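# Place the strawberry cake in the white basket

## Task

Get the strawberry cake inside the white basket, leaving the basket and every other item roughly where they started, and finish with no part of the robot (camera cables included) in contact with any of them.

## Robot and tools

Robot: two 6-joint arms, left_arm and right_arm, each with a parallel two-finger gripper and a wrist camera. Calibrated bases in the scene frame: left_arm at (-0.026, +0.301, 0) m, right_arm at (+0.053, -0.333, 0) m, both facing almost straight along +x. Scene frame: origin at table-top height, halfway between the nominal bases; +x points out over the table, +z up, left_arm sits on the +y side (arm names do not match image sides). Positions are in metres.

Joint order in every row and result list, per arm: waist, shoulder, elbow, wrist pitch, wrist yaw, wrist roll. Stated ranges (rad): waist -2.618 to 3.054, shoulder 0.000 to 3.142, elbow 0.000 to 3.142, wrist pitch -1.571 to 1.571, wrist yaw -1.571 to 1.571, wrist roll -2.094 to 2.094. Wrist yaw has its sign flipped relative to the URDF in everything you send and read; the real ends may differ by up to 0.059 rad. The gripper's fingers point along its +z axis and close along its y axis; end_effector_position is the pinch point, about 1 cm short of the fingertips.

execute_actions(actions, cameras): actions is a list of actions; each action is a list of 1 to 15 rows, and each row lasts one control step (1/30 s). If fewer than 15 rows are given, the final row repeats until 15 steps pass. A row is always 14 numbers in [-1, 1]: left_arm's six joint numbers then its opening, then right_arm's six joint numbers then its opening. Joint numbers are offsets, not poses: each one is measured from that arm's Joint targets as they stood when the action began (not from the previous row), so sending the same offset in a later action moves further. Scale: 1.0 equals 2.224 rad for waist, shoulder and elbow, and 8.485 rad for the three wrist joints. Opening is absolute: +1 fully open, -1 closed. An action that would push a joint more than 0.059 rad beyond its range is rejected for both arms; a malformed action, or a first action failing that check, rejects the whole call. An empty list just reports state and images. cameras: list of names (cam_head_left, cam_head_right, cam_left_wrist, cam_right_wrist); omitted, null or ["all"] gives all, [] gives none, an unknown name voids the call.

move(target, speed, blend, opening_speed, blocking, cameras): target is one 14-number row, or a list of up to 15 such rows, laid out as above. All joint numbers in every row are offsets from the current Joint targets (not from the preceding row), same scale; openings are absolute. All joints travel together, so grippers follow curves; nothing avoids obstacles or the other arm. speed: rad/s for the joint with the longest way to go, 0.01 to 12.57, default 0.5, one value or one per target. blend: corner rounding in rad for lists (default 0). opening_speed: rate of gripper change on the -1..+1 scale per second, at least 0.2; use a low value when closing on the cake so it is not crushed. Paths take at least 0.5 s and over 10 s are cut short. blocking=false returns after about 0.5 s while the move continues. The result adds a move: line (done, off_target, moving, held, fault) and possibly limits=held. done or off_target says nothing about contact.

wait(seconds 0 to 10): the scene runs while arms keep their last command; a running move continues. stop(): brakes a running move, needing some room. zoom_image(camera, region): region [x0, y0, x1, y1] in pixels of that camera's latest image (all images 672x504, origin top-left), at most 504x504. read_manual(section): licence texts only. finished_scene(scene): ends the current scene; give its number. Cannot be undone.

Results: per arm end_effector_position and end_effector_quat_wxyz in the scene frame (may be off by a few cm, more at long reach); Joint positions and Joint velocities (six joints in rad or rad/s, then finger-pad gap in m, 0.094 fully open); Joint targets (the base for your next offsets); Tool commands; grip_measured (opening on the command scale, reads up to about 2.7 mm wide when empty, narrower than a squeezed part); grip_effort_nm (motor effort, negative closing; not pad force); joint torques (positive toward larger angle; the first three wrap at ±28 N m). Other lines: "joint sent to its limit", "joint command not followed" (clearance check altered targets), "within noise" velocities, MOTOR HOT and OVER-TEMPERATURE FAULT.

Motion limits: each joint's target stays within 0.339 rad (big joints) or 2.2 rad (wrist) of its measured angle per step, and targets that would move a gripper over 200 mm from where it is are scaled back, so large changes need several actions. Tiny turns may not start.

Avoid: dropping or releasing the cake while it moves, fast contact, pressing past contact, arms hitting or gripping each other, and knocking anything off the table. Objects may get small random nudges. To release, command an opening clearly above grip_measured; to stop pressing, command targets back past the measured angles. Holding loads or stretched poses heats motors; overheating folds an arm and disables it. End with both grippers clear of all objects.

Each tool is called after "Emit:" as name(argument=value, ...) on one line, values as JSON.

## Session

Emit:
execute_actions(actions=[])

Scene clock: 0.00 s.
left_arm: end_effector_position=(+0.3753, +0.2977, +0.1035) grip_measured=+1.000 grip_effort_nm=n/a end_effector_quat_wxyz=(+0.586, +0.042, +0.806, -0.072) | right_arm: end_effector_position=(+0.4622, -0.3357, +0.1305) grip_measured=+1.000 grip_effort_nm=n/a end_effector_quat_wxyz=(+0.634, +0.023, +0.773, -0.029)
Joint positions: left_arm=[0.077 1.568 0.393 0.855 -0.268 0.017 0.094] | right_arm=[0.031 1.561 0.381 0.982 -0.115 0.006 0.094]
Joint velocities: within noise
Joint torques (N m): no reading
Motor temperatures (°C): left_arm=[22 25 23 21 23 19 23] | right_arm=[23 25 24 29 23 21 20]
Heat: left arm: 25 °C; right arm: 29 °C.
Joint targets: left_arm=[0.077 1.563 0.398 0.849 -0.269 0.017] | right_arm=[0.031 1.558 0.384 0.971 -0.116 0.006]
Tool commands: left_gripper/opening=+1.0 right_gripper/opening=+1.0

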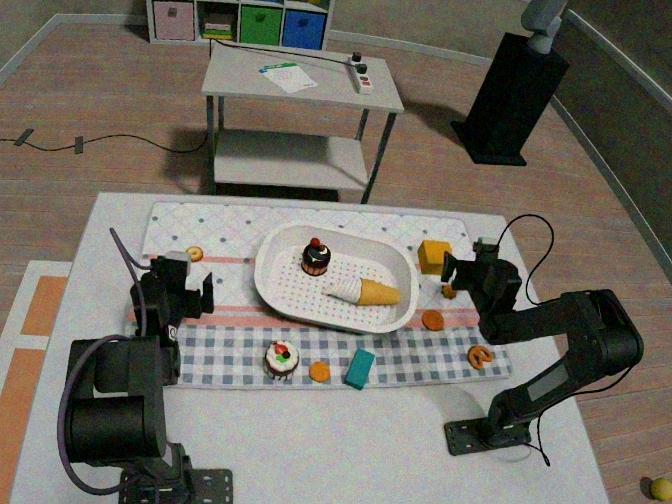

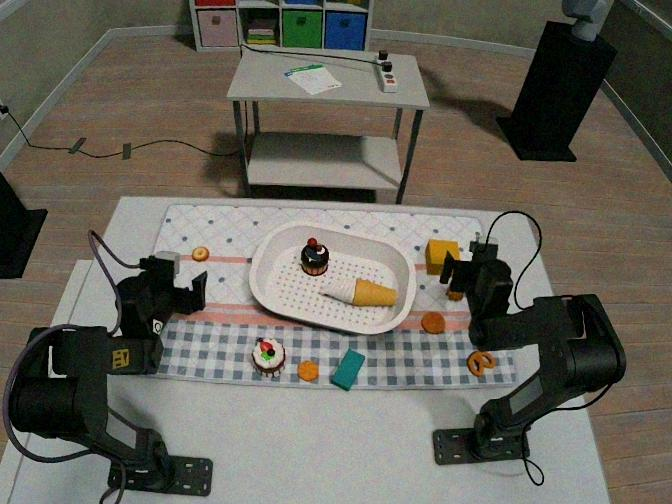

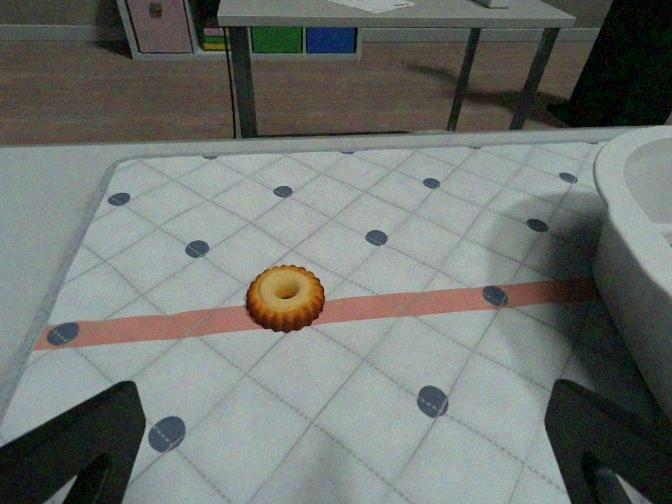

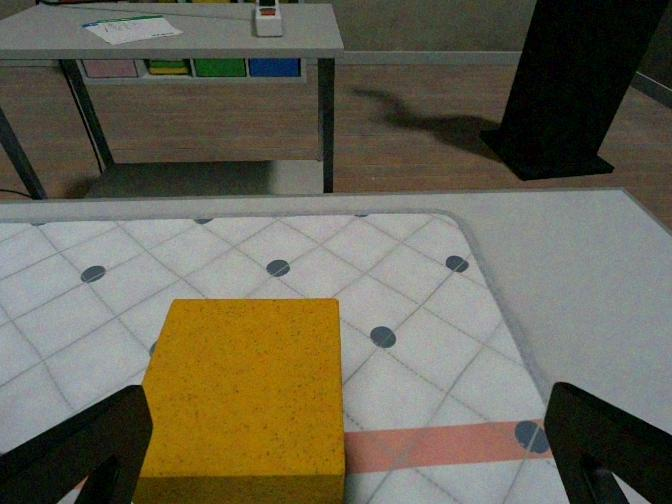

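Emit:
move(target=[-0.3557,0.0782,0.5652,-0.2757,0.0317,-0.002,1,0,0,0,0,0,0,1], speed=2, cameras=["cam_left_wrist"])

Scene clock: 7.73 s.
left_arm: end_effector_position=(+0.2160, +0.1039, +0.1669) grip_measured=+1.000 grip_effort_nm=0.007 end_effector_quat_wxyz=(+0.003, +0.337, +0.941, -0.006) | right_arm: end_effector_position=(+0.4622, -0.3357, +0.1305) grip_measured=+1.000 grip_effort_nm=0.027 end_effector_quat_wxyz=(+0.634, +0.023, +0.773, -0.029)
Joint positions: left_arm=[-0.711 1.725 1.628 -1.464 -0.009 0.008 0.094] | right_arm=[0.031 1.561 0.381 0.982 -0.115 0.006 0.094]
Joint velocities: within noise
Joint torques (N m): left_arm=[-0.36 -6.26 7.88 0.12 0.08 -0.07] | right_arm=[0.03 -4.81 6.67 1.6 -0.05 0]
Motor temperatures (°C): left_arm=[22 26 24 23 23 19 23] | right_arm=[23 25 25 31 23 21 20]
Heat: left arm: 26 °C; right arm: 31 °C.
Joint targets: left_arm=[-0.714 1.737 1.656 -1.490 0.000 0.000] | right_arm=[0.031 1.558 0.384 0.971 -0.116 0.006]
move: done
Images, in order (width x height): cam_left_wrist 672x504.

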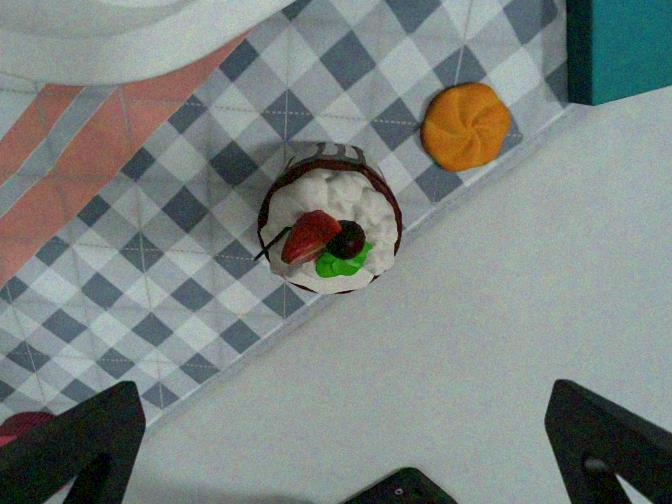

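Emit:
move(target=[[0.0067,0.0175,-0.2239,0.0633,0,0,1,0,0,0,0,0,0,1],[0.0067,0.0175,-0.2239,0.0633,0,0,0.34,0,0,0,0,0,0,1],[0.0067,0,0,0,0,0,0.34,0,0,0,0,0,0,1],[0.0692,0.0045,-0.0013,0.0633,0,0,0.34,0,0,0,0,0,0,1]], speed=[0.9,0.9,1.0,1.2], blend=[0,0,0.12,0], opening_speed=1.0, cameras=["cam_left_wrist","cam_head_right"])

Scene clock: 26.47 s.
left_arm: end_effector_position=(+0.3450, +0.0834, +0.1809) grip_measured=+0.406 grip_effort_nm=-1.023 end_effector_quat_wxyz=(+0.218, +0.259, +0.939, -0.060) | right_arm: end_effector_position=(+0.4622, -0.3357, +0.1305) grip_measured=+1.000 grip_effort_nm=0.027 end_effector_quat_wxyz=(+0.634, +0.023, +0.773, -0.029)
Joint positions: left_arm=[-0.561 1.762 1.626 -0.978 -0.004 0.007 0.066] | right_arm=[0.031 1.561 0.381 0.982 -0.115 0.006 0.094]
Joint velocities: within noise
Joint torques (N m): left_arm=[0.06 -9.58 8.53 1.5 0.03 -0.05] | right_arm=[0.02 -4.81 6.67 1.6 -0.04 -0.01]
Motor temperatures (°C): left_arm=[22 27 25 22 23 19 23] | right_arm=[23 26 26 32 23 21 20]
Heat: left arm: 27 °C; right arm: 32 °C.
Joint targets: left_arm=[-0.560 1.747 1.653 -0.953 0.000 0.000] | right_arm=[0.031 1.558 0.384 0.971 -0.116 0.006]
move: done
Images, in order (width x height): cam_head_right 672x504, cam_left_wrist 672x504.

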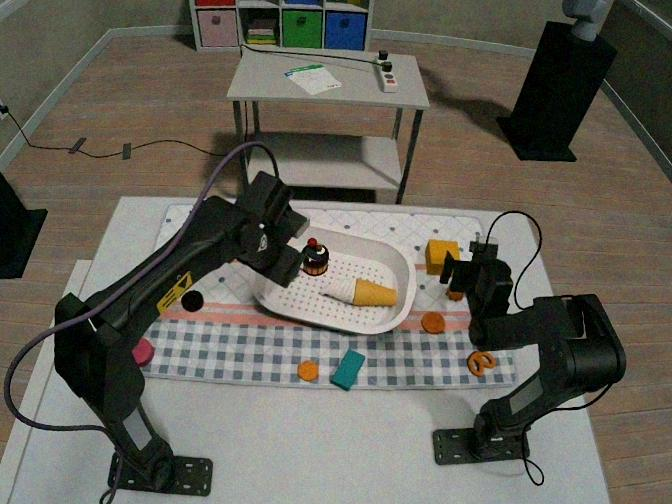

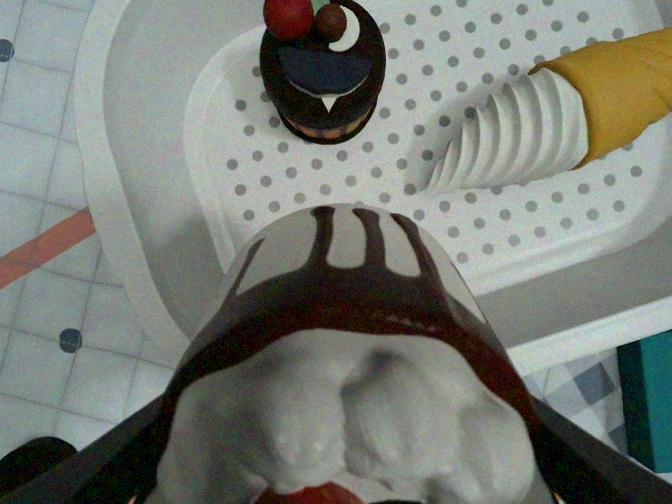

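Emit:
move(target=[[-0.003,0.1893,0.1826,-0.0291,0,0,0.34,0,0,0,0,0,0,1],[-0.003,0.3368,0.2887,-0.0491,0,0,0.34,0,0,0,0,0,0,1],[-0.003,0.3368,0.2887,-0.0491,0,0,0.8,0,0,0,0,0,0,1],[-0.003,0.1893,0.1826,-0.0291,0,0,0.8,0,0,0,0,0,0,1],[0,0,0,0,0,0,0.8,0,0,0,0,0,0,1]], speed=[0.9,0.35,0.35,0.9,1.2], blend=[0.08,0,0,0.1,0], opening_speed=1.2, cameras=["cam_left_wrist","cam_head_right"])

Scene clock: 39.77 s.
left_arm: end_effector_position=(+0.3533, +0.0785, +0.1990) grip_measured=+0.798 grip_effort_nm=0.120 end_effector_quat_wxyz=(+0.244, +0.257, +0.933, -0.067) | right_arm: end_effector_position=(+0.4622, -0.3357, +0.1305) grip_measured=+1.000 grip_effort_nm=0.032 end_effector_quat_wxyz=(+0.634, +0.023, +0.773, -0.029)
Joint positions: left_arm=[-0.561 1.758 1.669 -0.97 -0.004 0.007 0.084] | right_arm=[0.031 1.561 0.381 0.982 -0.115 0.006 0.094]
Joint velocities: within noise
Joint torques (N m): left_arm=[0.09 -9.26 5.12 1.53 0.03 -0.05] | right_arm=[0.03 -4.81 6.67 1.6 -0.05 0]
Motor temperatures (°C): left_arm=[22 29 26 24 23 19 24] | right_arm=[23 26 26 33 23 21 20]
Heat: left arm: 29 °C; right arm: 33 °C.
Joint targets: left_arm=[-0.560 1.747 1.653 -0.953 0.000 0.000] | right_arm=[0.031 1.558 0.384 0.971 -0.116 0.006]
move: done; target 3's new numbers were sent with left_arm's shoulder 0.036 rad from that target
Images, in order (width x height): cam_head_right 672x504, cam_left_wrist 672x504.

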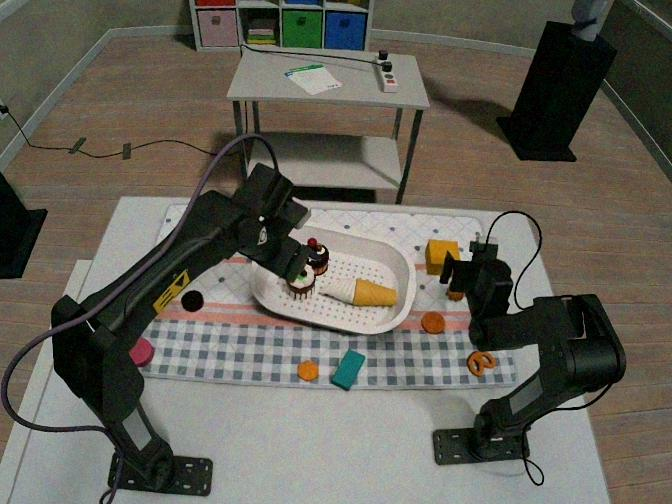

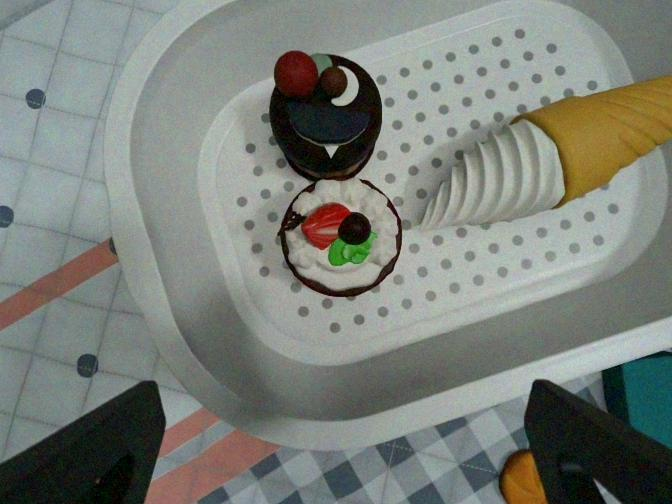

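Emit:
finished_scene(scene=2)

The scene is finished: the task was done.


## Next scene

The same job, from a new start.

Emit:
execute_actions(actions=[])

Scene clock: 0.00 s.
left_arm: end_effector_position=(+0.3701, +0.3334, +0.1050) grip_measured=+1.000 grip_effort_nm=n/a end_effector_quat_wxyz=(+0.593, -0.053, +0.803, +0.032) | right_arm: end_effector_position=(+0.4655, -0.3440, +0.1221) grip_measured=+1.000 grip_effort_nm=n/a end_effector_quat_wxyz=(+0.618, +0.034, +0.785, -0.032)
Joint positions: left_arm=[0.018 1.543 0.359 0.885 0.068 -0.032 0.094] | right_arm=[0.01 1.573 0.405 0.93 -0.111 0.019 0.094]
Joint velocities: within noise
Joint torques (N m): no reading
Motor temperatures (°C): left_arm=[22 24 22 20 23 19 23] | right_arm=[23 22 23 26 23 21 20]
Heat: left arm: 24 °C; right arm: 26 °C.
Joint targets: left_arm=[0.018 1.538 0.364 0.880 0.068 -0.032] | right_arm=[0.010 1.570 0.408 0.918 -0.112 0.019]
Tool commands: left_gripper/opening=+1.0 right_gripper/opening=+1.0

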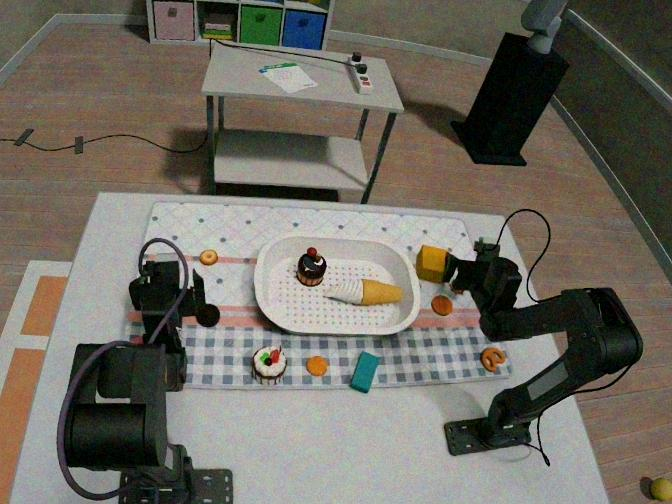

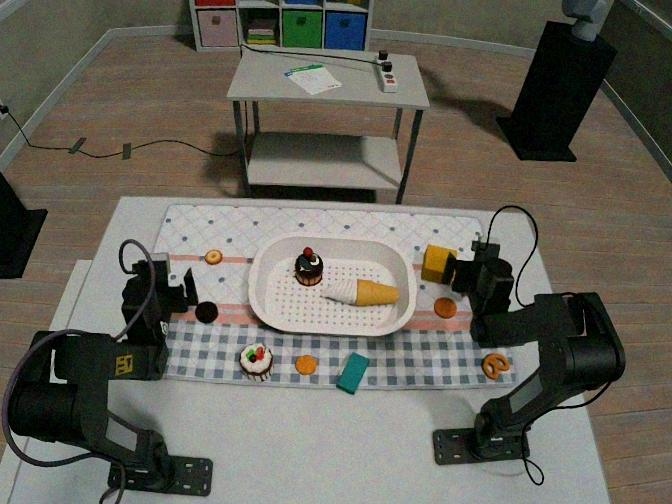

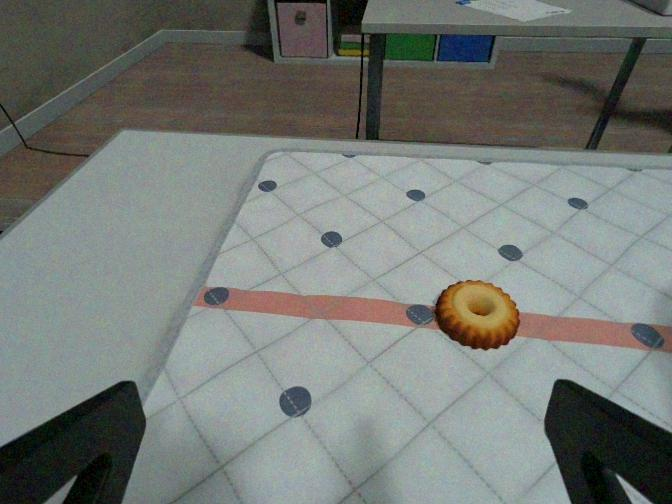

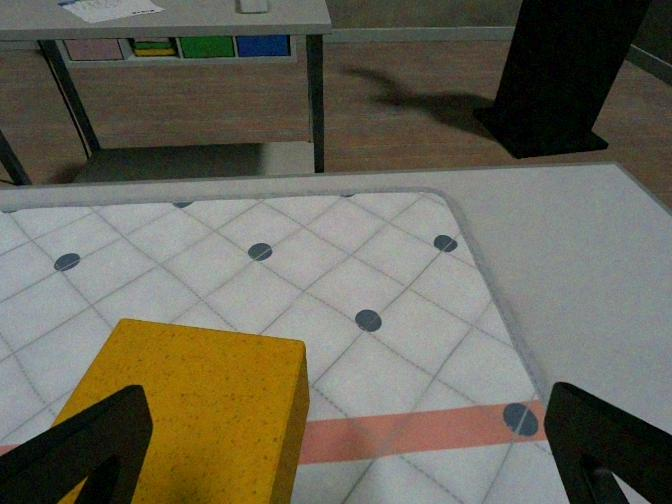

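Emit:
move(target=[-0.308,0.0373,0.5256,-0.2784,-0.008,0.0038,1,0,0,0,0,0,0,1], speed=2, cameras=["cam_left_wrist"])

Scene clock: 7.17 s.
left_arm: end_effector_position=(+0.2030, +0.1363, +0.1679) grip_measured=+1.000 grip_effort_nm=0.002 end_effector_quat_wxyz=(+0.005, +0.307, +0.952, +0.003) | right_arm: end_effector_position=(+0.4655, -0.3440, +0.1221) grip_measured=+1.000 grip_effort_nm=0.032 end_effector_quat_wxyz=(+0.618, +0.034, +0.785, -0.032)
Joint positions: left_arm=[-0.662 1.611 1.506 -1.458 0.009 -0.007 0.094] | right_arm=[0.01 1.573 0.405 0.93 -0.111 0.019 0.094]
Joint velocities: within noise
Joint torques (N m): left_arm=[-0.4 -5.37 7.76 0.12 -0.08 0.1] | right_arm=[0.03 -5.01 6.6 1.54 -0.05 -0.01]
Motor temperatures (°C): left_arm=[22 24 22 23 23 19 23] | right_arm=[23 22 23 28 23 21 20]
Heat: left arm: 24 °C; right arm: 28 °C.
Joint targets: left_arm=[-0.666 1.621 1.533 -1.482 0.000 0.000] | right_arm=[0.010 1.570 0.408 0.918 -0.112 0.019]
move: done
Images, in order (width x height): cam_left_wrist 672x504.

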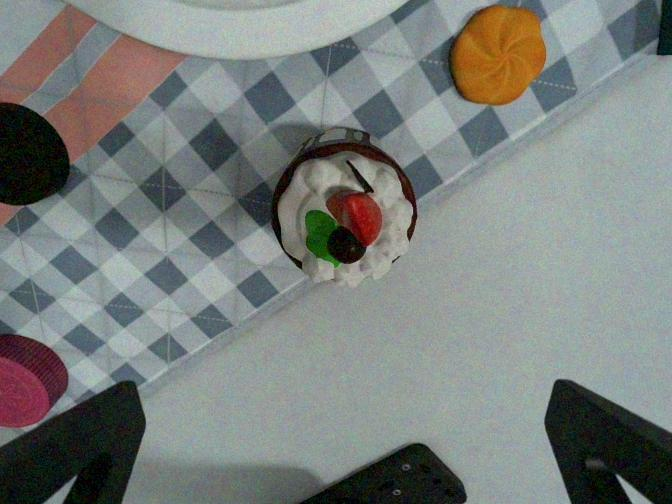

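Emit:
move(target=[[-0.0036,0.0387,-0.2037,0.0634,0,0,1,0,0,0,0,0,0,1],[-0.0036,0.0387,-0.2037,0.0634,0,0,0.34,0,0,0,0,0,0,1],[-0.0036,0,0,0,0,0,0.34,0,0,0,0,0,0,1],[0.0567,0.0567,0.054,0.0623,0,0,0.34,0,0,0,0,0,0,1]], speed=[0.9,0.9,1.0,1.2], blend=[0,0,0.12,0], opening_speed=1.0, cameras=["cam_left_wrist","cam_head_right"])

Scene clock: 26.40 s.
left_arm: end_effector_position=(+0.3477, +0.0935, +0.1874) grip_measured=+0.406 grip_effort_nm=-1.028 end_effector_quat_wxyz=(+0.226, +0.242, +0.942, -0.057) | right_arm: end_effector_position=(+0.4655, -0.3440, +0.1221) grip_measured=+1.000 grip_effort_nm=0.027 end_effector_quat_wxyz=(+0.618, +0.034, +0.785, -0.032)
Joint positions: left_arm=[-0.542 1.741 1.62 -0.979 0.006 -0.006 0.066] | right_arm=[0.01 1.573 0.405 0.93 -0.111 0.019 0.094]
Joint velocities: within noise
Joint torques (N m): left_arm=[0.09 -7.77 8.94 1.53 -0.06 0.09] | right_arm=[0.02 -5.01 6.6 1.54 -0.05 0]
Motor temperatures (°C): left_arm=[22 25 24 22 23 19 23] | right_arm=[23 23 24 31 23 21 20]
Heat: left arm: 25 °C; right arm: 31 °C.
Joint targets: left_arm=[-0.540 1.747 1.653 -0.954 0.000 0.000] | right_arm=[0.010 1.570 0.408 0.918 -0.112 0.019]
move: done
Images, in order (width x height): cam_head_right 672x504, cam_left_wrist 672x504.

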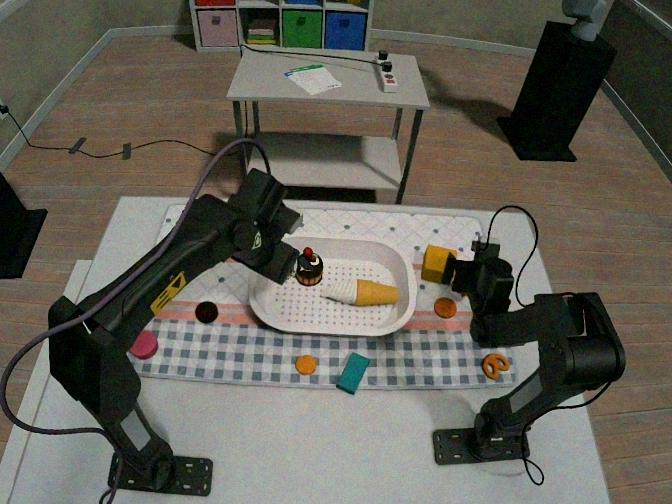

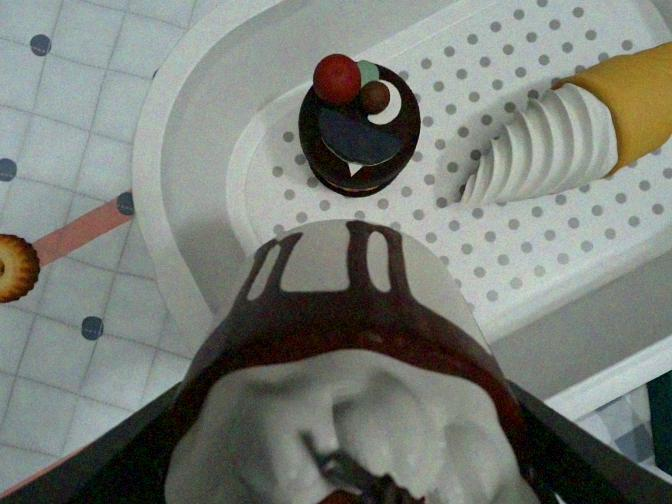

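Emit:
move(target=[[-0.018,0.1362,0.1016,-0.0218,0,0,0.34,0,0,0,0,0,0,1],[-0.018,0.2734,0.1763,-0.0361,0,0,0.34,0,0,0,0,0,0,1],[-0.018,0.2734,0.1763,-0.0361,0,0,0.8,0,0,0,0,0,0,1],[-0.018,0.1362,0.1016,-0.0218,0,0,0.8,0,0,0,0,0,0,1],[0,0,0,0,0,0,0.8,0,0,0,0,0,0,1]], speed=[0.9,0.35,0.35,0.9,1.2], blend=[0.08,0,0,0.1,0], opening_speed=1.2, cameras=["cam_left_wrist","cam_head_right"])

Scene clock: 42.53 s.
left_arm: end_effector_position=(+0.3574, +0.0876, +0.2020) grip_measured=+0.798 grip_effort_nm=0.115 end_effector_quat_wxyz=(+0.248, +0.241, +0.936, -0.063) | right_arm: end_effector_position=(+0.4655, -0.3440, +0.1221) grip_measured=+1.000 grip_effort_nm=0.027 end_effector_quat_wxyz=(+0.618, +0.034, +0.785, -0.032)
Joint positions: left_arm=[-0.542 1.75 1.668 -0.971 0.005 -0.006 0.084] | right_arm=[0.01 1.573 0.405 0.93 -0.111 0.019 0.094]
Joint velocities: within noise
Joint torques (N m): left_arm=[0.14 -8.68 5.11 1.51 -0.04 0.1] | right_arm=[0.03 -5 6.6 1.54 -0.05 0]
Motor temperatures (°C): left_arm=[22 27 25 23 23 19 23] | right_arm=[23 23 24 32 23 21 20]
Heat: left arm: 27 °C; right arm: 32 °C.
Joint targets: left_arm=[-0.541 1.747 1.653 -0.954 0.000 0.000] | right_arm=[0.010 1.570 0.408 0.918 -0.112 0.019]
move: done; target 3's new numbers were sent with left_arm's shoulder 0.036 rad from that target
Images, in order (width x height): cam_head_right 672x504, cam_left_wrist 672x504.

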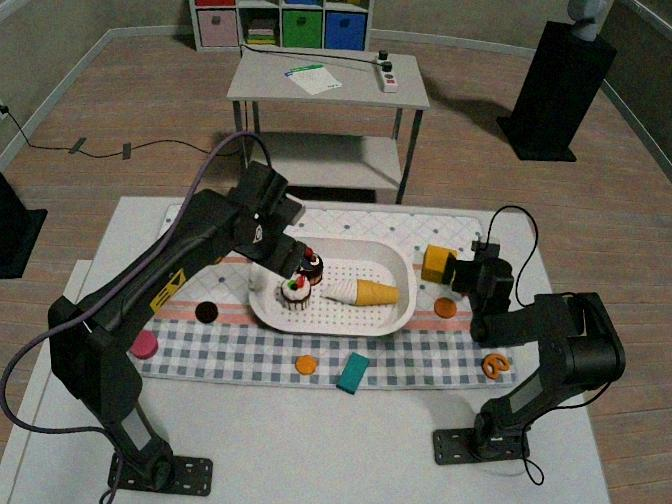

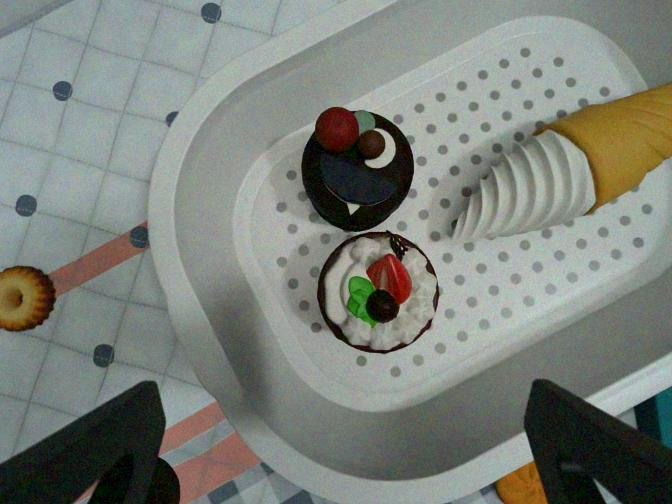

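Emit:
finished_scene(scene=3)

The scene is finished: the task was done.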